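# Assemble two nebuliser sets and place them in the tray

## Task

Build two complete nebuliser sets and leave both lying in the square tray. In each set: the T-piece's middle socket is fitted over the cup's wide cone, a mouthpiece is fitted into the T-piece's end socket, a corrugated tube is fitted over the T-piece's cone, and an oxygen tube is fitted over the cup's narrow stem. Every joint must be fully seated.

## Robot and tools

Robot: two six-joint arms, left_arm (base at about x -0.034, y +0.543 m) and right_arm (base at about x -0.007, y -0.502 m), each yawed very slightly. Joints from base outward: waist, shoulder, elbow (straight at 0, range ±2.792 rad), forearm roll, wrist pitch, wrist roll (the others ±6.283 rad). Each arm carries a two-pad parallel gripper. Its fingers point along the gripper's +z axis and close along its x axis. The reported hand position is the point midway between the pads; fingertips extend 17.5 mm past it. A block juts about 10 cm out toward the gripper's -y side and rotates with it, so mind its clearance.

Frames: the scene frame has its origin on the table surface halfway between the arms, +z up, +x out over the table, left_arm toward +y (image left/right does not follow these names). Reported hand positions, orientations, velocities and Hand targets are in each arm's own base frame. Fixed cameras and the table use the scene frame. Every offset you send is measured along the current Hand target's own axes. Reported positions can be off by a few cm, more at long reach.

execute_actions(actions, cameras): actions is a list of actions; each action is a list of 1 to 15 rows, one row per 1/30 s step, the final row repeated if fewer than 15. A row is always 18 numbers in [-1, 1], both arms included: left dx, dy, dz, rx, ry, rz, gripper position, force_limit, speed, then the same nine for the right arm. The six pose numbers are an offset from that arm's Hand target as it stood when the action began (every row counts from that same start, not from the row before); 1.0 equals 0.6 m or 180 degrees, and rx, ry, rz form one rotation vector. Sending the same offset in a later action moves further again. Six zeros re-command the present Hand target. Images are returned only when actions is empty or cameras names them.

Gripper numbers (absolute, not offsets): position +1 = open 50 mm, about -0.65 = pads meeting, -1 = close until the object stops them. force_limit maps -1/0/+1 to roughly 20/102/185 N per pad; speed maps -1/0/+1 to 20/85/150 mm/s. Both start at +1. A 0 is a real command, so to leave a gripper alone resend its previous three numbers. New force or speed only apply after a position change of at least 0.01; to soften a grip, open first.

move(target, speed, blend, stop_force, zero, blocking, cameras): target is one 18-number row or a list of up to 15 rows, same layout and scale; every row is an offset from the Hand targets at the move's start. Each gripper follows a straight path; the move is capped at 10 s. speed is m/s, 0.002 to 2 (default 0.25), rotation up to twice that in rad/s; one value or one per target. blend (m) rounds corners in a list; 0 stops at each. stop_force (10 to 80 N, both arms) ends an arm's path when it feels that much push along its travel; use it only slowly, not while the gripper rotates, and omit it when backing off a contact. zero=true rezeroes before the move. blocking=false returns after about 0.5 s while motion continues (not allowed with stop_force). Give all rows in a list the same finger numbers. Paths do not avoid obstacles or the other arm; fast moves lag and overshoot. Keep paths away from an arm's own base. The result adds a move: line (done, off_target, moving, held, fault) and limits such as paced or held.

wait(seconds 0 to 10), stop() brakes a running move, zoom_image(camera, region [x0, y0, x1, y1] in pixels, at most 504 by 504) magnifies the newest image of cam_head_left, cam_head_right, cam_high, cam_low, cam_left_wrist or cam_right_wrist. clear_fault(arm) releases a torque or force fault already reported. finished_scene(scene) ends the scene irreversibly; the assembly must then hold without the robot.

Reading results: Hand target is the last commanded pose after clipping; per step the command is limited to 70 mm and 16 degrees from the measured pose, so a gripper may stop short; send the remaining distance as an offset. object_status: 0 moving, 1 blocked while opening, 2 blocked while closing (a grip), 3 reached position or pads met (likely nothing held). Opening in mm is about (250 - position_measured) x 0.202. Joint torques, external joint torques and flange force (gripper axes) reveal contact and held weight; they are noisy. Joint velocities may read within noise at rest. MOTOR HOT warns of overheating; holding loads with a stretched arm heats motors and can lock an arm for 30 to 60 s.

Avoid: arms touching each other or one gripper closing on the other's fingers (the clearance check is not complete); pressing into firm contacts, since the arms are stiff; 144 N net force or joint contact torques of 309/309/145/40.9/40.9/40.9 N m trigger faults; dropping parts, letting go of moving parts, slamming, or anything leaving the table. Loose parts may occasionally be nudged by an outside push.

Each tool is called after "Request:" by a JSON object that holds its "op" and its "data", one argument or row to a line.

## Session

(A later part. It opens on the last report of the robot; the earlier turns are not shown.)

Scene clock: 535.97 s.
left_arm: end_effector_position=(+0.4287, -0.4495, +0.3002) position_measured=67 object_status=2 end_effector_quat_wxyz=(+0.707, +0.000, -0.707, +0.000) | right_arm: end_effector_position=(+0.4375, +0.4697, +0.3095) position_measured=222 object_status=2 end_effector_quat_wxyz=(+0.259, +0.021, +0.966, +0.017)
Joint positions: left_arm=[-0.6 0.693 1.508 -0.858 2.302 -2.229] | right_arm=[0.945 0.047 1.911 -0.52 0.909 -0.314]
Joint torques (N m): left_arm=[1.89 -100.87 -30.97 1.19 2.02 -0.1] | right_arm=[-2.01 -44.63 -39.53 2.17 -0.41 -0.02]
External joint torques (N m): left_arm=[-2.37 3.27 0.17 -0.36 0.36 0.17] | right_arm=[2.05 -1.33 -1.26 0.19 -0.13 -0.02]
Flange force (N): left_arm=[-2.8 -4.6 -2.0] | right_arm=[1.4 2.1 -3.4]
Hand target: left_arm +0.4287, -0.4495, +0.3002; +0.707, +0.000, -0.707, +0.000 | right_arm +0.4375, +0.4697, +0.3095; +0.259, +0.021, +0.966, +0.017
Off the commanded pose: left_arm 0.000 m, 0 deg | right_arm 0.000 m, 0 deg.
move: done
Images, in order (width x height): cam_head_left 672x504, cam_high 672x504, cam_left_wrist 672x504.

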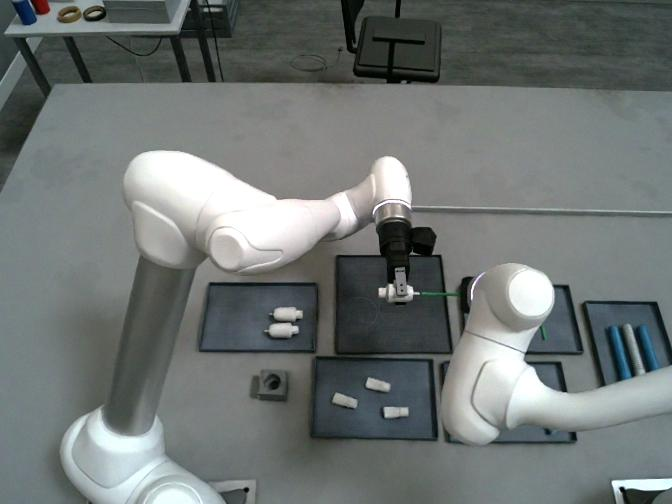

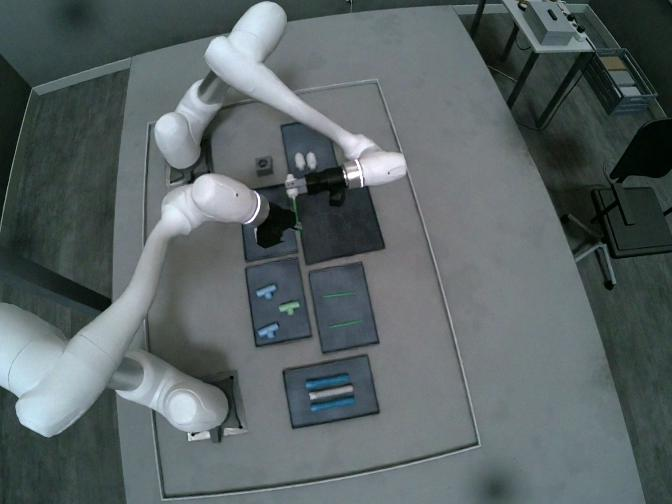

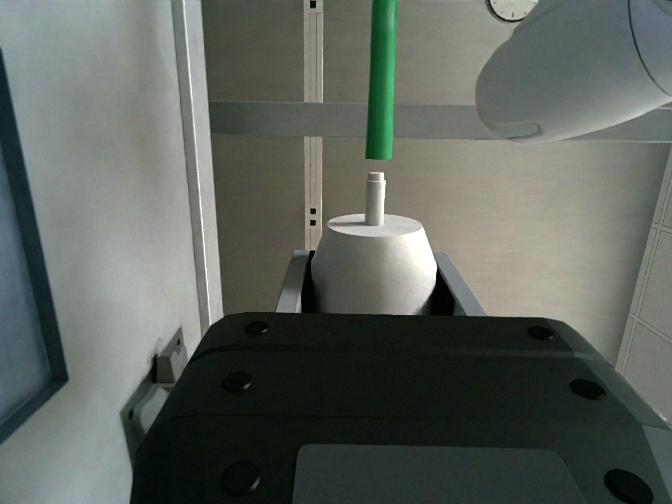

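Request:
{"op": "move", "data": {
  "target": [0,0,0,0,0,0,-1,-0.3,-0.6,0.0005,0.0433,0.0009,0,0,0,-1,-0.5,-0.6],
  "speed": 0.02,
  "stop_force": 25,
  "cameras": ["cam_left_wrist","cam_head_left"]
}}

Request:
{"op": "zoom_image", "data": {
  "camera": "cam_left_wrist",
  "region": [280, 0, 460, 240]
}}

Scene clock: 556.30 s.
left_arm: end_effector_position=(+0.4287, -0.4495, +0.3002) position_measured=67 object_status=2 end_effector_quat_wxyz=(+0.707, +0.000, -0.707, +0.000) | right_arm: end_effector_position=(+0.4382, +0.4903, +0.3098) position_measured=222 object_status=2 end_effector_quat_wxyz=(+0.259, +0.022, +0.966, +0.017)
Joint positions: left_arm=[-0.6 0.693 1.508 -0.858 2.302 -2.229] | right_arm=[0.966 0.075 1.88 -0.525 0.922 -0.295]
Joint torques (N m): left_arm=[-15.42 -97.75 -37.39 -4.89 -4.74 -0.1] | right_arm=[14.32 -43.12 -54.14 4.95 -11.48 -0.07]
External joint torques (N m): left_arm=[15.74 -0.26 6.67 5.76 7.14 0.18] | right_arm=[-14.32 -5.9 13.31 -2.62 10.97 0.04]
Flange force (N): left_arm=[-1.8 34.2 -3.9] | right_arm=[-0.3 -35.0 -5.2]
Hand target: left_arm +0.4287, -0.4495, +0.3002; +0.707, +0.000, -0.707, +0.000 | right_arm +0.4382, +0.4903, +0.3098; +0.259, +0.022, +0.966, +0.017 (not the last commanded pose)
Off the commanded pose: left_arm 0.000 m, 0 deg | right_arm 0.005 m, 0 deg.
move: contact (right_arm)
Images, in order (width x height): cam_head_left 672x504, cam_left_wrist 672x504.

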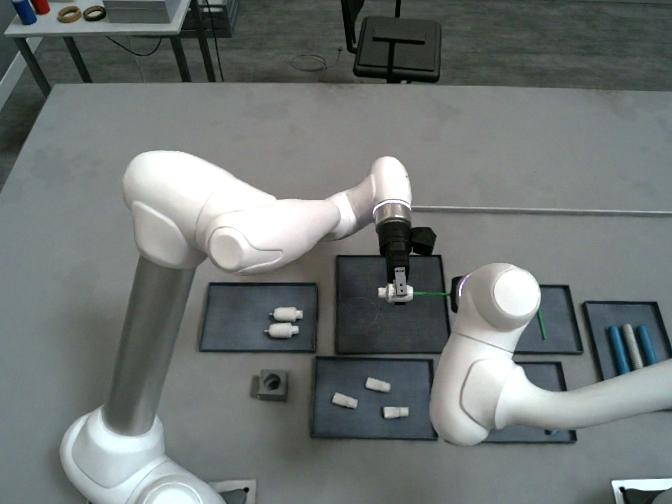

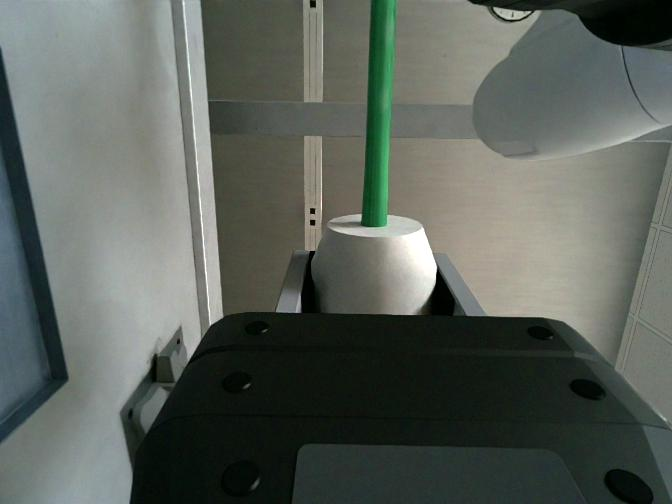

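Scaled by 2.100 from the camera's 672x504 image, which has a finer 960x720 frame.

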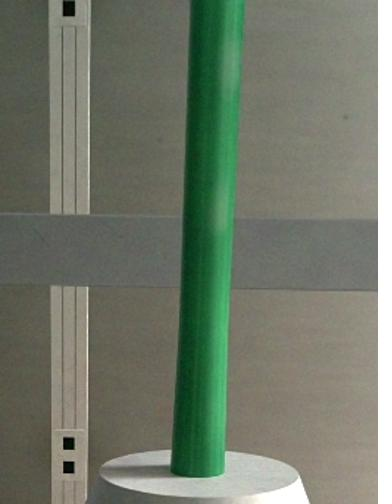

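Request:
{"op": "move", "data": {
  "target": [
    [0,0,0,0,0,0,-1,-0.3,-0.6,0,0,0,0,0,0,0.2,-0.5,0],
    [0,0,0,0,0,0,-1,-0.3,-0.6,0,0,-0.0833,0,0,0,0.2,-0.5,0],
    [0,0,0,0,0,0.99,-1,-0.3,-0.6,0.2857,-0.192,-0.0012,-0.1228,0.14,-0.5009,0.2,-0.5,0]
  ],
  "speed": [0.1,0.2,0.6],
  "blend": [0,0,0],
  "cameras": ["cam_head_left","cam_left_wrist","cam_right_wrist"]
}}

Scene clock: 608.83 s.
left_arm: end_effector_position=(+0.4287, -0.4495, +0.3003) position_measured=67 object_status=2 end_effector_quat_wxyz=(-0.011, +0.707, +0.011, -0.707) | right_arm: end_effector_position=(+0.2857, +0.3839, +0.2200) position_measured=123 object_status=3 end_effector_quat_wxyz=(+0.000, +0.707, -0.707, +0.000)
Joint positions: left_arm=[-0.6 0.693 1.508 -0.858 2.302 0.882] | right_arm=[0.858 -0.027 2.085 0.001 1.084 -2.282]
Joint torques (N m): left_arm=[1.7 -101.12 -30.81 1.28 2.05 -0.24] | right_arm=[-1.98 -34.4 -37.64 3.59 0.12 0.05]
External joint torques (N m): left_arm=[-1.54 2.99 -0.03 -0.31 0.36 0.16] | right_arm=[2.1 -1.92 -1.29 0.24 -0.18 -0.05]
Flange force (N): left_arm=[2.3 3.8 -2.6] | right_arm=[-1.9 3.9 -2.8]
Hand target: left_arm +0.4287, -0.4495, +0.3002; -0.011, +0.707, +0.011, -0.707 | right_arm +0.2857, +0.3839, +0.2200; +0.000, +0.707, -0.707, +0.000
Off the commanded pose: left_arm 0.000 m, 0 deg | right_arm 0.000 m, 0 deg.
move: done
Images, in order (width x height): cam_head_left 672x504, cam_left_wrist 672x504, cam_right_wrist 672x504.

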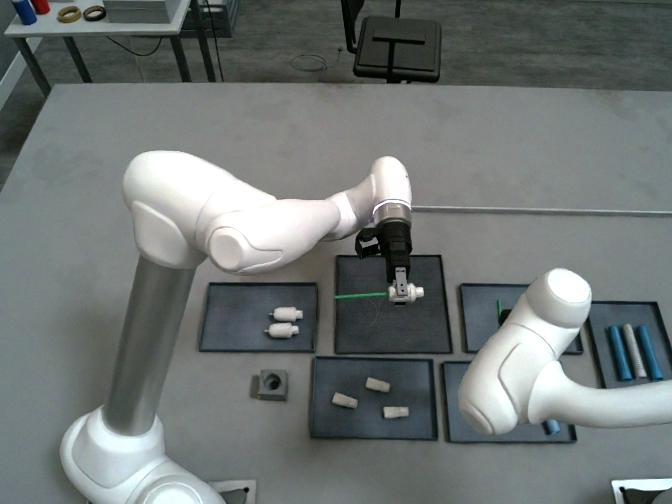

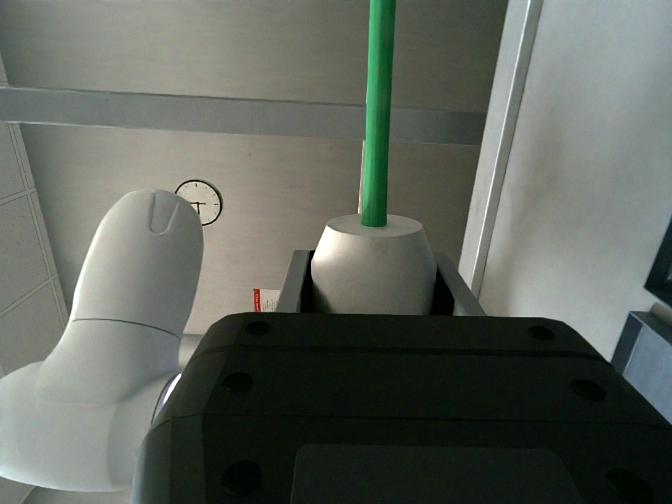

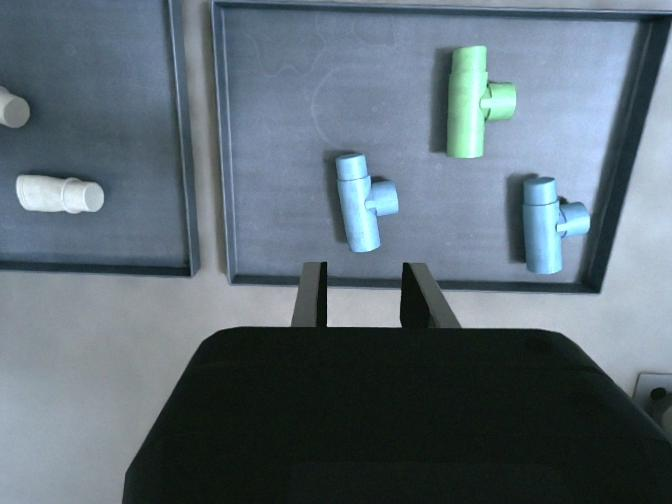

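Request:
{"op": "zoom_image", "data": {
  "camera": "cam_right_wrist",
  "region": [300, 130, 440, 270]
}}

Request:
{"op": "zoom_image", "data": {
  "camera": "cam_right_wrist",
  "region": [0, 70, 150, 220]
}}

Scaled by 3.600 from the camera's 672x504 image, which has a finer 960x720 frame.

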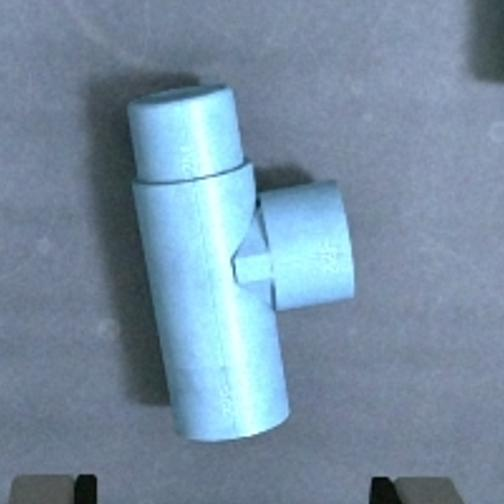

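Scaled by 3.360 from the camera's 672x504 image, which has a finer 960x720 frame.

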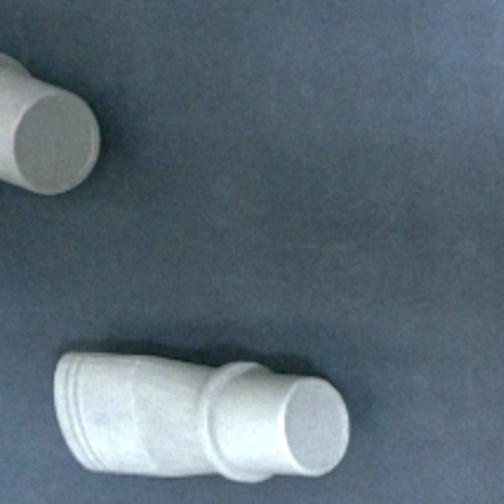

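Request:
{"op": "move", "data": {
  "target": [0,0,0,0,0,0.01,-1,-0.3,-0.6,0.0163,0.067,0.2167,0,0,-0.0489,0.8,-0.3,0],
  "speed": 0.3,
  "cameras": ["cam_right_wrist"]
}}

Request:
{"op": "zoom_image", "data": {
  "camera": "cam_right_wrist",
  "region": [250, 100, 480, 330]
}}

Scene clock: 637.47 s.
left_arm: end_effector_position=(+0.4287, -0.4495, +0.3002) position_measured=67 object_status=2 end_effector_quat_wxyz=(+0.000, +0.707, +0.000, -0.707) | right_arm: end_effector_position=(+0.2455, +0.3742, +0.0900) position_measured=32 object_status=3 end_effector_quat_wxyz=(+0.000, +0.759, -0.651, +0.000)
Joint positions: left_arm=[-0.6 0.693 1.508 -0.858 2.302 0.913] | right_arm=[0.913 0.074 2.269 0.001 0.798 -2.382]
Joint torques (N m): left_arm=[1.68 -100.87 -30.95 1.26 2.04 -0.22] | right_arm=[-2.19 -38.29 -30.37 2.84 0.11 0.02]
External joint torques (N m): left_arm=[-1.93 3.07 0.26 -0.31 0.36 0.14] | right_arm=[2.07 -0.94 -1.12 0.25 -0.18 -0.02]
Flange force (N): left_arm=[2.6 3.9 -1.9] | right_arm=[-3.7 2.9 -1.9]
Hand target: left_arm +0.4287, -0.4495, +0.3002; +0.000, +0.707, +0.000, -0.707 | right_arm +0.2454, +0.3742, +0.0900; +0.000, +0.759, -0.651, +0.000
Off the commanded pose: left_arm 0.000 m, 0 deg | right_arm 0.000 m, 0 deg.
move: done
Images, in order (width x height): cam_right_wrist 672x504.

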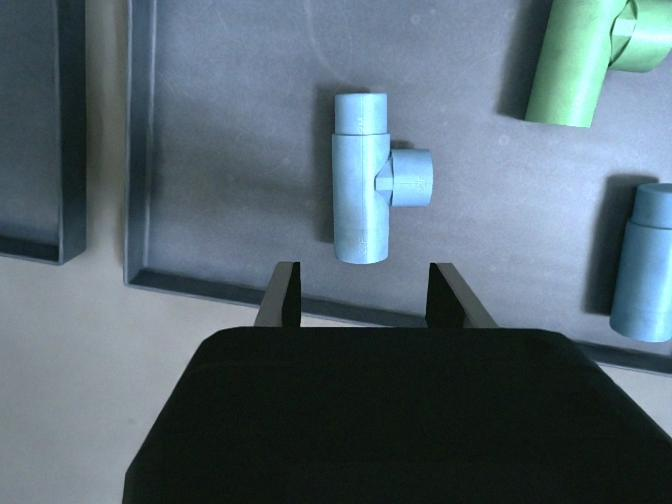

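Scaled by 2.191 from the camera's 672x504 image, which has a finer 960x720 frame.

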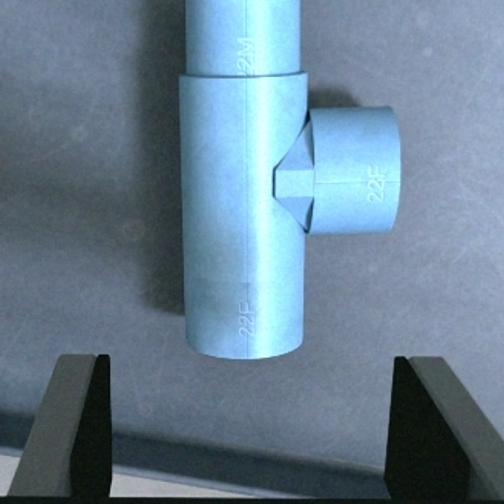

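Request:
{"op": "move", "data": {
  "target": [
    [0,0,0,0,0,0,-1,-0.3,-0.6,0,0,0.1092,0,0,0,0.8,-0.3,0],
    [0,0,0,0,0,0,-1,-0.3,-0.6,0,0,0.1092,0,0,0,-1,-0.2,-0.4],
    [0,0,0,0,0,0,-1,-0.3,-0.6,0,0,-0.1,0,0,0,-1,-0.2,-0.4]
  ],
  "speed": [0.12,0.1,0.25],
  "cameras": ["cam_right_wrist"]
}}

Request:
{"op": "zoom_image", "data": {
  "camera": "cam_right_wrist",
  "region": [250, 130, 480, 330]
}}

Scene clock: 652.60 s.
left_arm: end_effector_position=(+0.4287, -0.4495, +0.3002) position_measured=67 object_status=2 end_effector_quat_wxyz=(+0.000, +0.707, +0.000, -0.707) | right_arm: end_effector_position=(+0.2454, +0.3742, +0.1499) position_measured=130 object_status=2 end_effector_quat_wxyz=(+0.000, +0.759, -0.651, +0.000)
Joint positions: left_arm=[-0.6 0.693 1.508 -0.858 2.302 0.913] | right_arm=[0.913 -0.006 2.212 0.001 0.935 -2.382]
Joint torques (N m): left_arm=[1.54 -100.84 -30.88 1.3 2.06 -0.24] | right_arm=[-1.92 -32.58 -34.09 3.25 0.14 0.03]
External joint torques (N m): left_arm=[-1.39 2.93 0.18 -0.34 0.34 0.17] | right_arm=[1.85 -2.2 -1.21 0.22 -0.2 -0.03]
Flange force (N): left_arm=[2.5 3.3 -2.2] | right_arm=[-1.8 3.9 -3.4]
Hand target: left_arm +0.4287, -0.4495, +0.3002; +0.000, +0.707, +0.000, -0.707 | right_arm +0.2455, +0.3741, +0.1500; +0.000, +0.759, -0.651, +0.000
Off the commanded pose: left_arm 0.000 m, 0 deg | right_arm 0.000 m, 0 deg.
move: done
Images, in order (width x height): cam_right_wrist 672x504.

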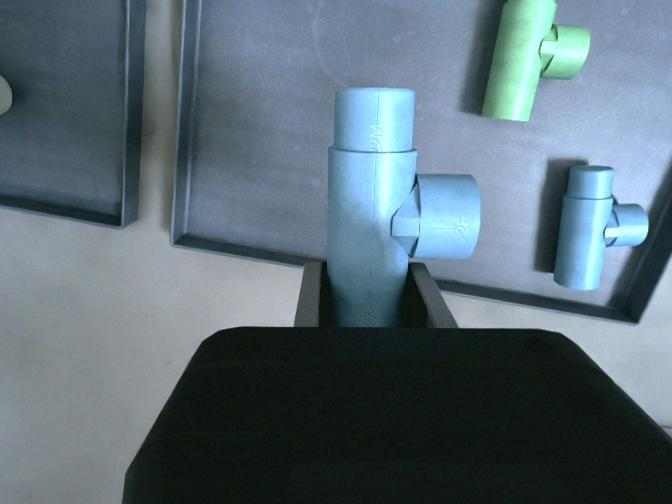

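Scaled by 2.191 from the camera's 672x504 image, which has a finer 960x720 frame.

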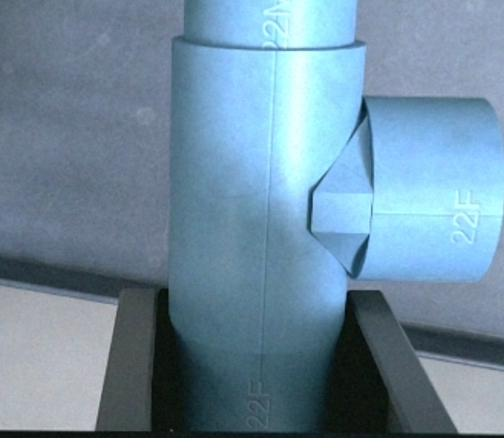

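Request:
{"op": "move", "data": {
  "target": [
    [0,0,0,0,0,0,-1,-0.3,-0.6,-0.0463,-0.2003,-0.2167,0,0,0.5556,-1,-0.2,-0.4],
    [0,0,0,0,0,0,-1,-0.3,-0.6,-0.1303,-0.4102,-0.2763,0.0124,0.2543,-0.9428,-1,-0.2,-0.4]
  ],
  "speed": [0.7,0.7],
  "blend": [0.05,0],
  "cameras": ["cam_head_left","cam_high","cam_left_wrist","cam_right_wrist"]
}}

Request:
{"op": "zoom_image", "data": {
  "camera": "cam_head_left",
  "region": [330, 250, 490, 340]
}}

Request:
{"op": "zoom_image", "data": {
  "camera": "cam_high",
  "region": [260, 140, 360, 250]
}}

Request:
{"op": "zoom_image", "data": {
  "camera": "cam_right_wrist",
  "region": [250, 20, 560, 330]
}}

Scene clock: 728.10 s.
left_arm: end_effector_position=(+0.4287, -0.4495, +0.3002) position_measured=67 object_status=2 end_effector_quat_wxyz=(+0.000, +0.707, +0.000, -0.707) | right_arm: end_effector_position=(+0.4770, +0.4888, +0.3156) position_measured=130 object_status=2 end_effector_quat_wxyz=(+0.160, +0.656, +0.708, +0.206)
Joint positions: left_arm=[-0.6 0.693 1.508 -0.858 2.302 0.913] | right_arm=[0.889 0.081 1.863 -0.463 0.843 1.062]
Joint torques (N m): left_arm=[1.51 -100.71 -30.83 1.31 2.04 -0.23] | right_arm=[-1.93 -48.61 -40 2.5 -0.69 0.01]
External joint torques (N m): left_arm=[-1.24 3.03 0.3 -0.35 0.36 0.16] | right_arm=[1.83 -1.58 -1.35 0.24 -0.15 -0.01]
Flange force (N): left_arm=[2.6 3.1 -2.2] | right_arm=[2.0 -0.7 -3.3]
Hand target: left_arm +0.4287, -0.4495, +0.3002; +0.000, +0.707, +0.000, -0.707 | right_arm +0.4769, +0.4888, +0.3156; +0.160, +0.656, +0.708, +0.206
Off the commanded pose: left_arm 0.000 m, 0 deg | right_arm 0.000 m, 0 deg.
move: done
Images, in order (width x height): cam_head_left 672x504, cam_high 672x504, cam_left_wrist 672x504, cam_right_wrist 672x504.

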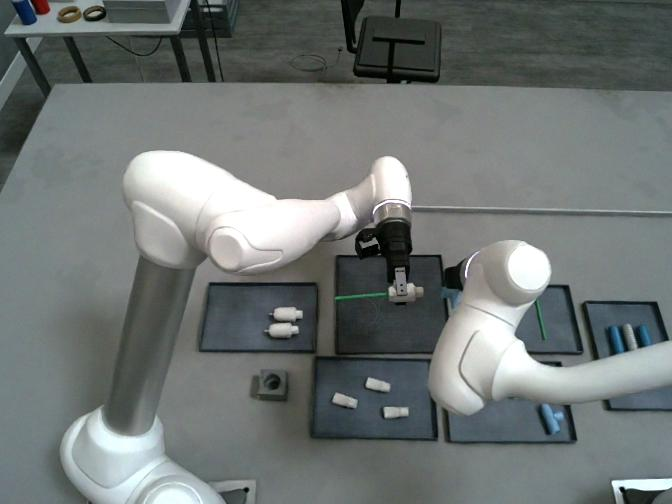

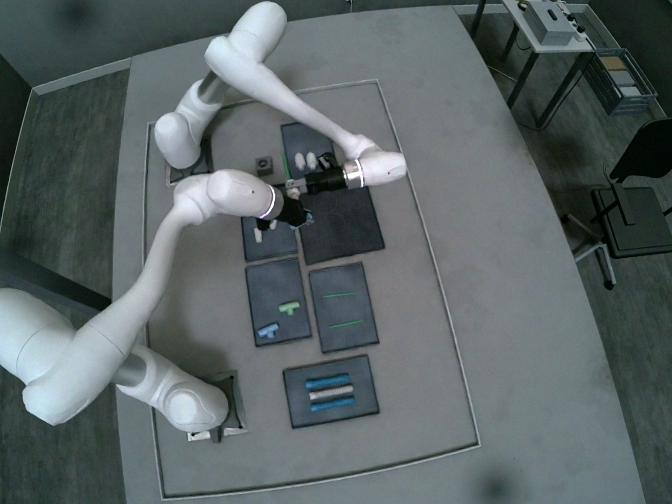

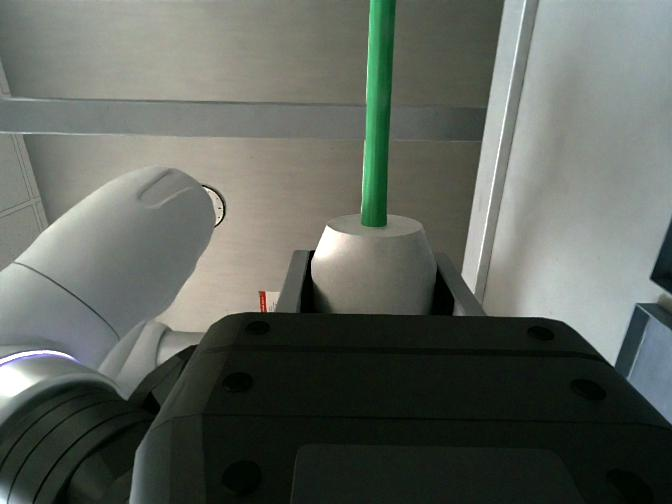

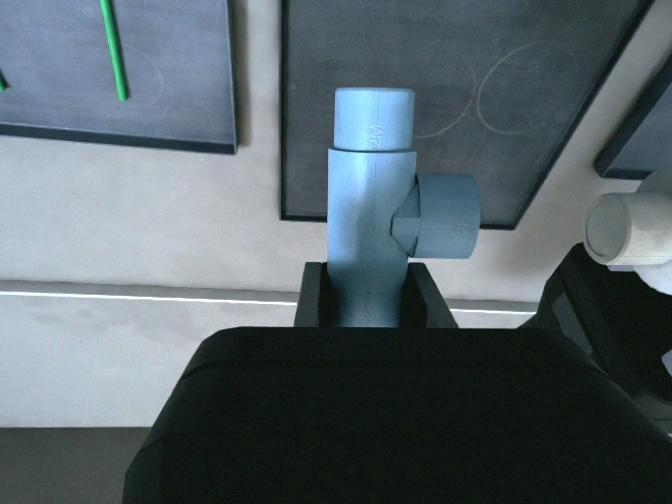

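Scaled by 3.150 from the camera's 672x504 image, which has a finer 960x720 frame.

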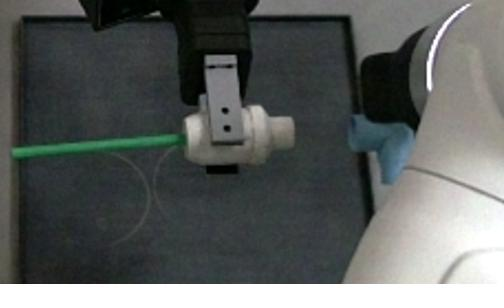

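Scaled by 4.582 from the camera's 672x504 image, which has a finer 960x720 frame.

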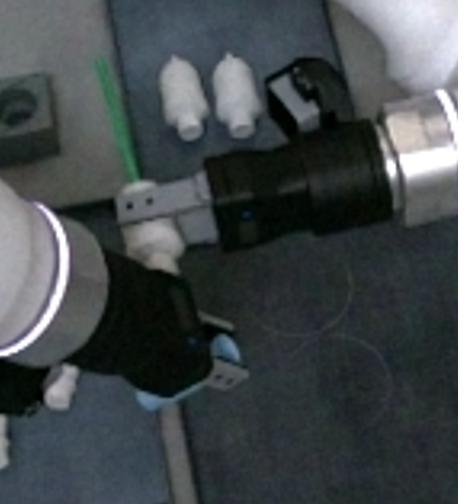

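Scaled by 1.626 from the camera's 672x504 image, which has a finer 960x720 frame.

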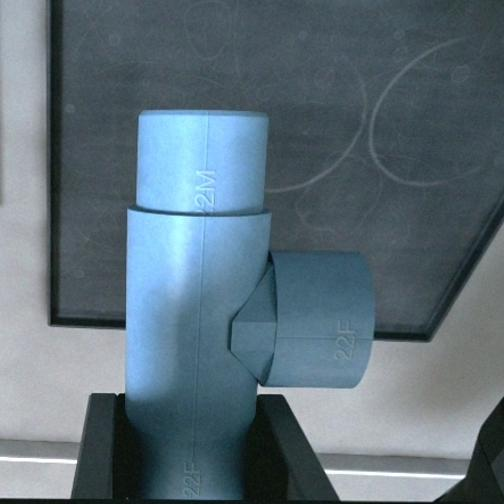

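Request:
{"op": "zoom_image", "data": {
  "camera": "cam_right_wrist",
  "region": [400, 150, 672, 330]
}}

Request:
{"op": "zoom_image", "data": {
  "camera": "cam_head_left",
  "region": [370, 270, 480, 320]
}}

Scaled by 1.853 from the camera's 672x504 image, which has a finer 960x720 frame.

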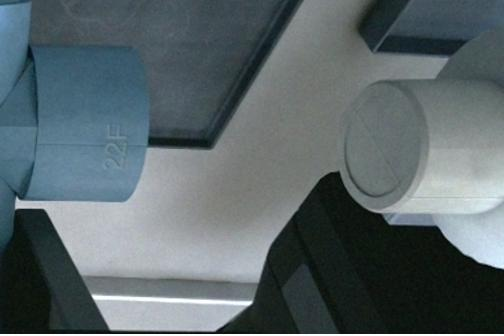

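Scaled by 4.582 from the camera's 672x504 image, which has a finer 960x720 frame.

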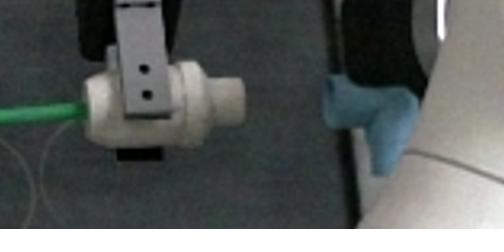

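Request:
{"op": "execute_actions", "data": {
  "actions": [],
  "cameras": ["cam_low"]
}}

Request:
{"op": "zoom_image", "data": {
  "camera": "cam_low",
  "region": [100, 100, 320, 265]
}}

Scene clock: 754.57 s.
left_arm: end_effector_position=(+0.4287, -0.4495, +0.3002) position_measured=67 object_status=2 end_effector_quat_wxyz=(+0.000, +0.707, +0.000, -0.707) | right_arm: end_effector_position=(+0.4769, +0.4888, +0.3156) position_measured=130 object_status=2 end_effector_quat_wxyz=(+0.160, +0.656, +0.708, +0.206)
Joint positions: left_arm=[-0.6 0.693 1.508 -0.858 2.302 0.913] | right_arm=[0.889 0.081 1.863 -0.463 0.843 1.062]
Joint velocities: within noise
Joint torques (N m): left_arm=[1.83 -100.98 -30.89 1.28 2.05 -0.23] | right_arm=[-1.93 -48.84 -40.04 2.53 -0.67 0.01]
External joint torques (N m): left_arm=[-1.33 3.06 0.32 -0.3 0.36 0.15] | right_arm=[1.66 -1.17 -1.3 0.19 -0.16 0]
Flange force (N): left_arm=[2.7 3.2 -2.1] | right_arm=[2.2 -0.4 -2.7]
Hand target: left_arm +0.4287, -0.4495, +0.3002; +0.000, +0.707, +0.000, -0.707 | right_arm +0.4769, +0.4888, +0.3156; +0.160, +0.656, +0.708, +0.206
Tool commands: left_gripper/position=-1.0 left_gripper/force_limit=-0.3 left_gripper/speed=-0.6 right_gripper/position=-1.0 right_gripper/force_limit=-0.2 right_gripper/speed=-0.4
Off the commanded pose: left_arm 0.000 m, 0 deg | right_arm 0.000 m, 0 deg.
Images, in order (width x height): cam_low 672x504.

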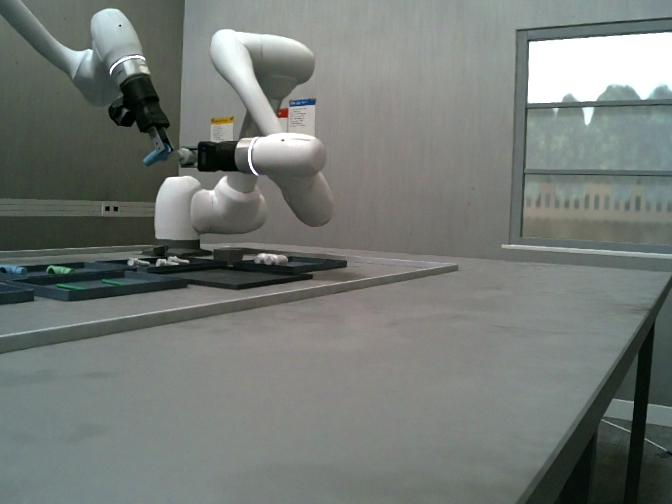

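Scaled by 2.291 from the camera's 672x504 image, which has a finer 960x720 frame.

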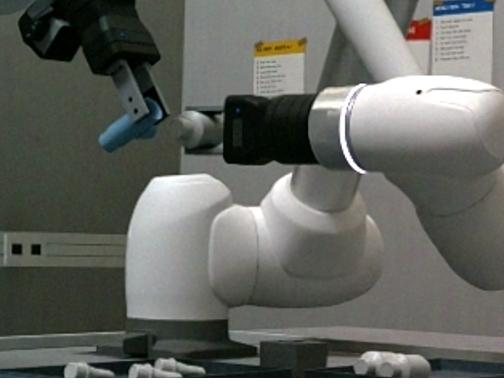

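Request:
{"op": "zoom_image", "data": {
  "camera": "cam_low",
  "region": [135, 130, 225, 180]
}}

Scaled by 5.600 from the camera's 672x504 image, which has a finer 960x720 frame.

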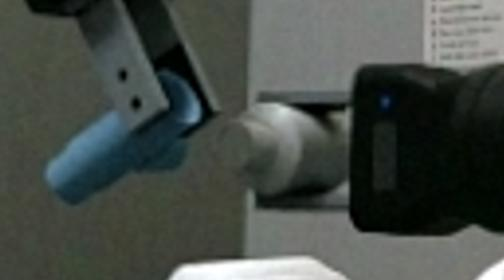

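Request:
{"op": "move", "data": {
  "target": [0,0,0,0,0,0,-1,-0.3,-0.6,0.0533,0.006,0.003,0,0,0,-1,-0.2,-0.4],
  "speed": 0.1,
  "cameras": ["cam_head_left","cam_low","cam_right_wrist","cam_head_right"]
}}

Request:
{"op": "zoom_image", "data": {
  "camera": "cam_right_wrist",
  "region": [400, 150, 600, 300]
}}

Request:
{"op": "zoom_image", "data": {
  "camera": "cam_low",
  "region": [145, 130, 215, 175]
}}

Request:
{"op": "zoom_image", "data": {
  "camera": "cam_head_left",
  "region": [370, 270, 480, 320]
}}

Scene clock: 768.87 s.
left_arm: end_effector_position=(+0.4287, -0.4495, +0.3002) position_measured=67 object_status=2 end_effector_quat_wxyz=(+0.000, +0.707, +0.000, -0.707) | right_arm: end_effector_position=(+0.4781, +0.5210, +0.3173) position_measured=130 object_status=2 end_effector_quat_wxyz=(+0.160, +0.656, +0.708, +0.206)
Joint positions: left_arm=[-0.6 0.693 1.508 -0.858 2.302 0.913] | right_arm=[0.922 0.123 1.813 -0.472 0.864 1.093]
Joint torques (N m): left_arm=[1.58 -100.74 -30.96 1.3 2.06 -0.27] | right_arm=[-2.21 -53.62 -40.1 2.48 -0.63 -0.02]
External joint torques (N m): left_arm=[-1.35 2.68 0.24 -0.34 0.35 0.19] | right_arm=[1.86 -0.68 -1.4 0.2 -0.17 0.03]
Flange force (N): left_arm=[2.3 3.0 -1.8] | right_arm=[3.1 -0.2 -2.2]
Hand target: left_arm +0.4287, -0.4495, +0.3002; +0.000, +0.707, +0.000, -0.707 | right_arm +0.4781, +0.5210, +0.3173; +0.160, +0.656, +0.708, +0.206
Off the commanded pose: left_arm 0.000 m, 0 deg | right_arm 0.000 m, 0 deg.
move: done
Images, in order (width x height): cam_head_left 672x504, cam_head_right 672x504, cam_low 672x504, cam_right_wrist 672x504.

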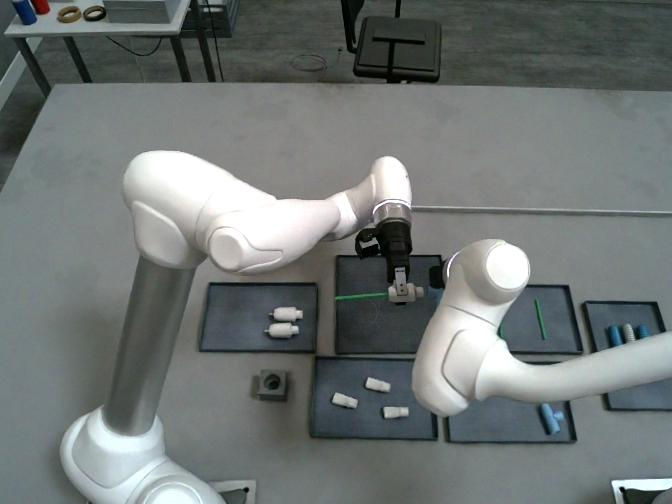

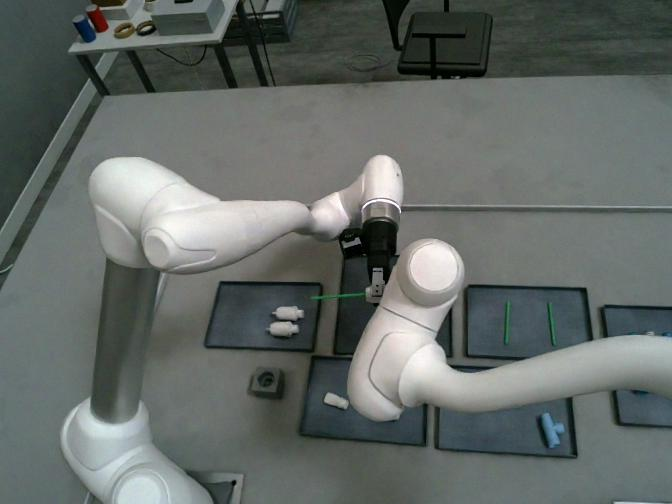

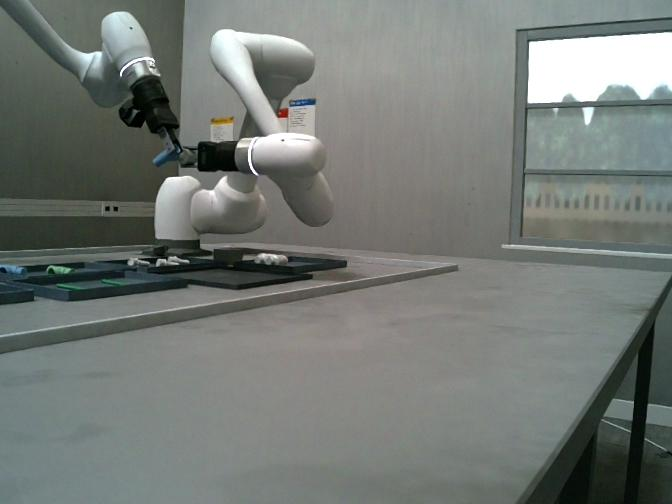

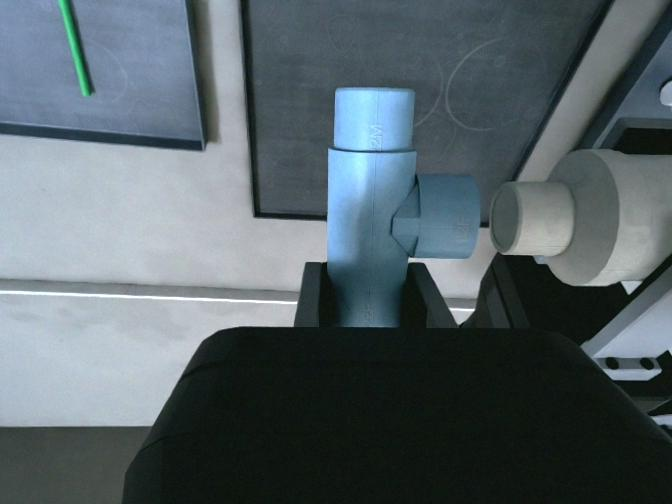

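Scaled by 2.520 from the camera's 672x504 image, which has a finer 960x720 frame.

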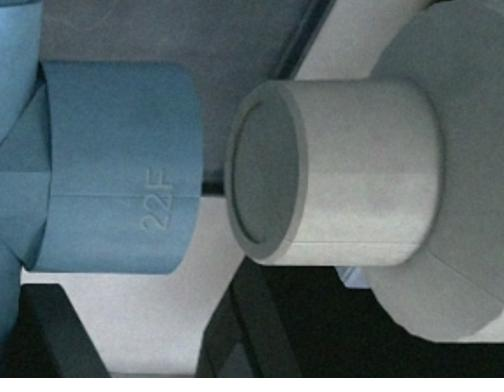

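Scaled by 7.200 from the camera's 672x504 image, which has a finer 960x720 frame.

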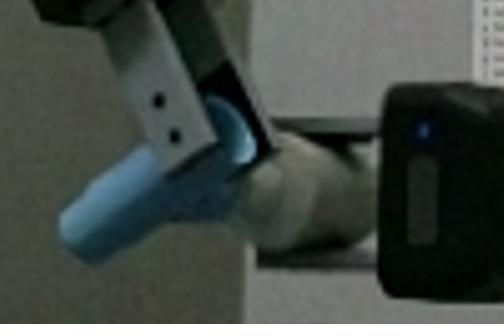

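Scaled by 4.582 from the camera's 672x504 image, which has a finer 960x720 frame.

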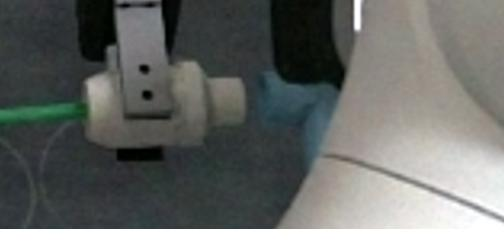

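Request:
{"op": "move", "data": {
  "target": [0,0,0,0,0,0,-1,-0.3,-0.6,0.01,0.0013,-0.0052,0,-0.0306,0,-1,-0.2,-0.4],
  "speed": 0.1,
  "cameras": ["cam_head_left","cam_low","cam_right_wrist"]
}}

Request:
{"op": "zoom_image", "data": {
  "camera": "cam_right_wrist",
  "region": [400, 150, 600, 300]
}}

Request:
{"op": "zoom_image", "data": {
  "camera": "cam_low",
  "region": [145, 130, 215, 175]
}}

Request:
{"op": "zoom_image", "data": {
  "camera": "cam_head_left",
  "region": [370, 270, 480, 320]
}}

Scene clock: 800.90 s.
left_arm: end_effector_position=(+0.4287, -0.4495, +0.3002) position_measured=67 object_status=2 end_effector_quat_wxyz=(+0.000, +0.707, +0.000, -0.707) | right_arm: end_effector_position=(+0.4767, +0.5267, +0.3206) position_measured=130 object_status=2 end_effector_quat_wxyz=(+0.193, +0.665, +0.700, +0.174)
Joint positions: left_arm=[-0.6 0.693 1.508 -0.858 2.302 0.913] | right_arm=[0.958 0.162 1.761 -0.529 0.979 1.154]
Joint torques (N m): left_arm=[1.64 -100.7 -30.84 1.29 2.04 -0.26] | right_arm=[-2.23 -57.27 -39.95 2.21 -0.32 0.02]
External joint torques (N m): left_arm=[-2.42 3.11 0.11 -0.37 0.34 0.18] | right_arm=[2.17 -0.8 -1.24 0.16 -0.17 -0.02]
Flange force (N): left_arm=[2.6 4.6 -1.8] | right_arm=[2.7 -0.8 -2.7]
Hand target: left_arm +0.4287, -0.4495, +0.3002; +0.000, +0.707, +0.000, -0.707 | right_arm +0.4767, +0.5267, +0.3206; +0.193, +0.665, +0.700, +0.174
Off the commanded pose: left_arm 0.000 m, 0 deg | right_arm 0.000 m, 0 deg.
move: done
Images, in order (width x height): cam_head_left 672x504, cam_low 672x504, cam_right_wrist 672x504.

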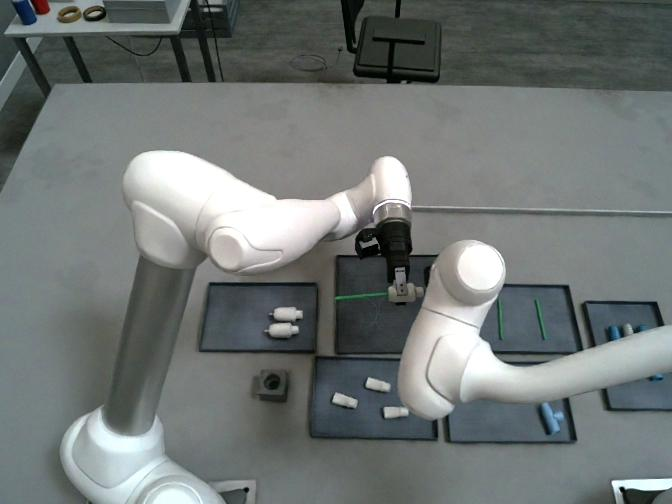

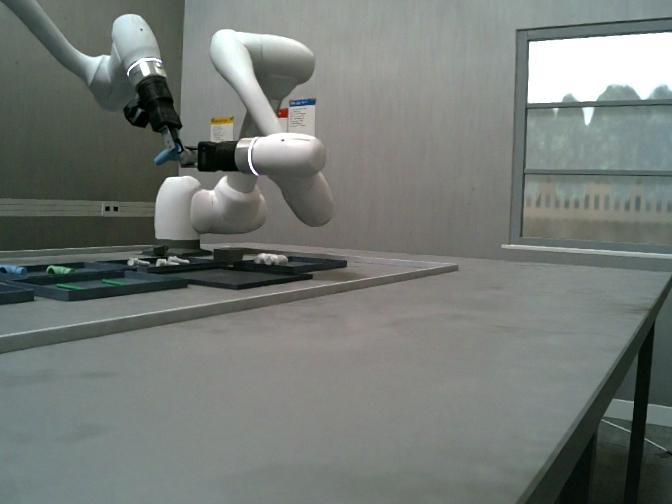

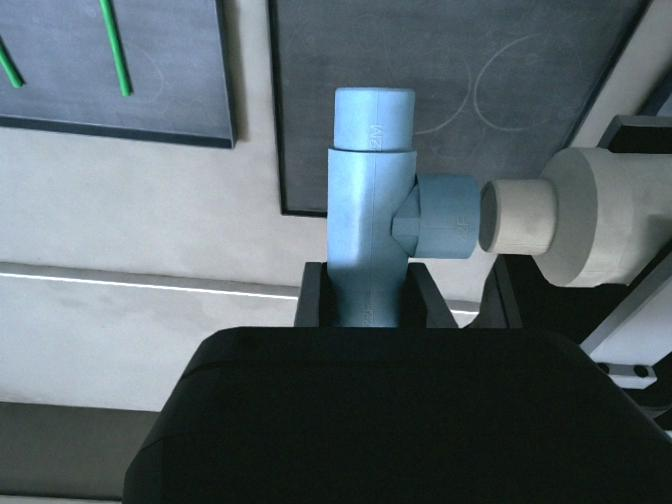

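Scaled by 2.520 from the camera's 672x504 image, which has a finer 960x720 frame.

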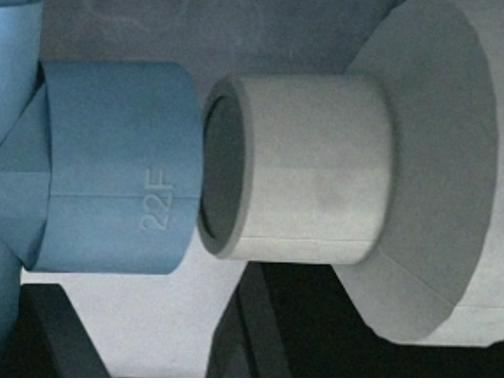

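Scaled by 7.200 from the camera's 672x504 image, which has a finer 960x720 frame.

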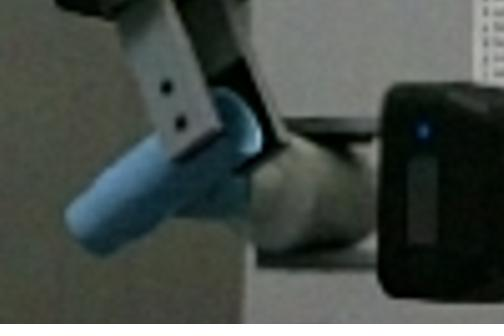

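Scaled by 4.582 from the camera's 672x504 image, which has a finer 960x720 frame.

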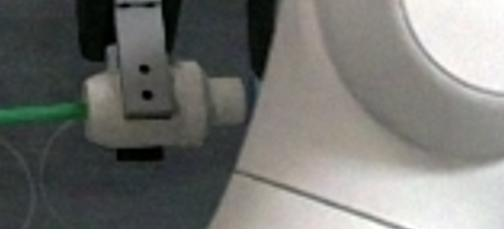

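Request:
{"op": "zoom_image", "data": {
  "camera": "cam_low",
  "region": [160, 138, 206, 172]
}}

Scaled by 10.957 from the camera's 672x504 image, which has a finer 960x720 frame.

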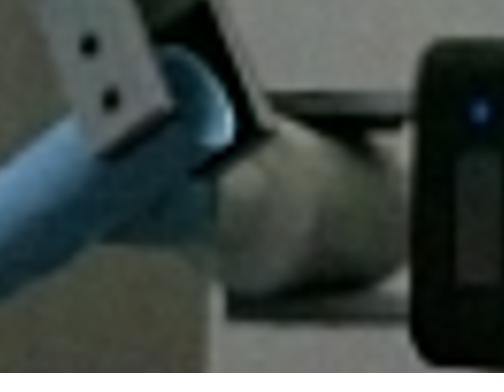

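Request:
{"op": "move", "data": {
  "target": [0,0,0,0,0,0,-1,-0.3,-0.6,0.0583,0,0,0,0,0,-1,-0.2,-0.4],
  "speed": 0.02,
  "stop_force": 20,
  "cameras": ["cam_right_wrist","cam_left_wrist"]
}}

Request:
{"op": "zoom_image", "data": {
  "camera": "cam_right_wrist",
  "region": [400, 150, 600, 300]
}}

Scene clock: 852.70 s.
left_arm: end_effector_position=(+0.4287, -0.4495, +0.3002) position_measured=67 object_status=2 end_effector_quat_wxyz=(+0.000, +0.707, +0.000, -0.707) | right_arm: end_effector_position=(+0.4765, +0.5338, +0.3203) position_measured=130 object_status=2 end_effector_quat_wxyz=(+0.194, +0.665, +0.700, +0.174)
Joint positions: left_arm=[-0.6 0.693 1.508 -0.858 2.302 0.913] | right_arm=[0.965 0.171 1.75 -0.53 0.984 1.161]
Joint torques (N m): left_arm=[-11.29 -100.87 -37.89 -4.54 -2.48 -0.22] | right_arm=[12.75 -50.85 -48.18 6.04 -8.47 0.96]
External joint torques (N m): left_arm=[11.76 3.02 7.16 5.52 4.89 0.14] | right_arm=[-13.19 -8.74 6.8 -3.69 7.99 -0.96]
Flange force (N): left_arm=[6.9 -27.8 -1.6] | right_arm=[-29.5 2.2 -6.3]
Hand target: left_arm +0.4287, -0.4495, +0.3002; +0.000, +0.707, +0.000, -0.707 | right_arm +0.4765, +0.5338, +0.3203; +0.194, +0.665, +0.700, +0.174 (not the last commanded pose)
Off the commanded pose: left_arm 0.000 m, 0 deg | right_arm 0.028 m, 0 deg.
move: contact (right_arm)
Images, in order (width x height): cam_left_wrist 672x504, cam_right_wrist 672x504.

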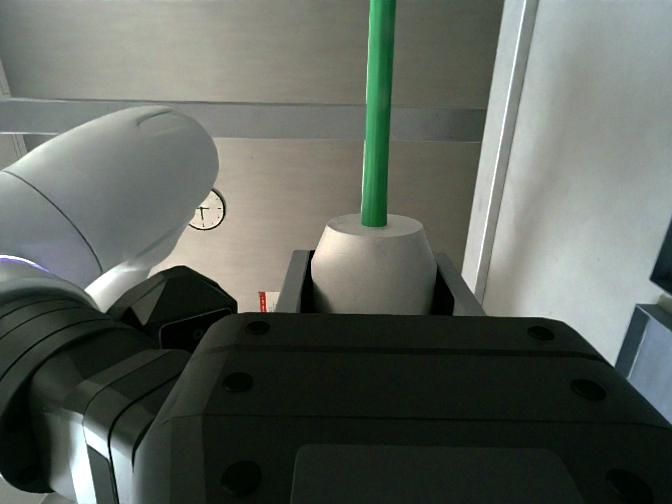

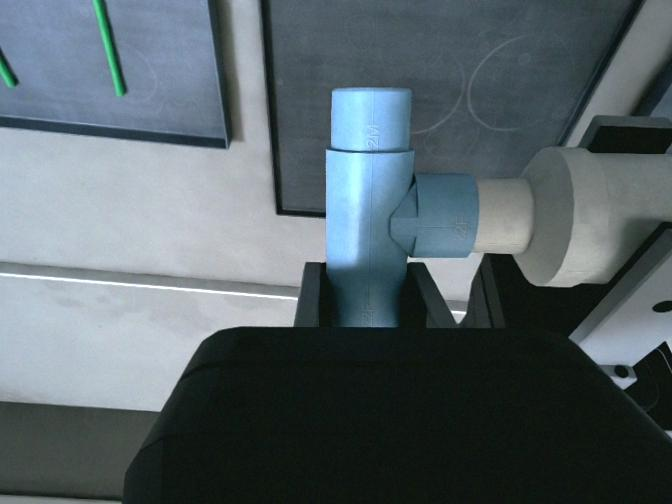

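Scaled by 2.520 from the camera's 672x504 image, which has a finer 960x720 frame.

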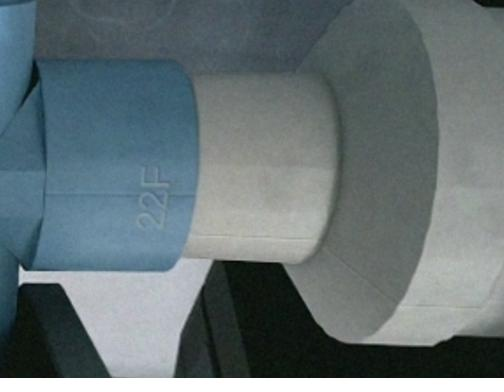

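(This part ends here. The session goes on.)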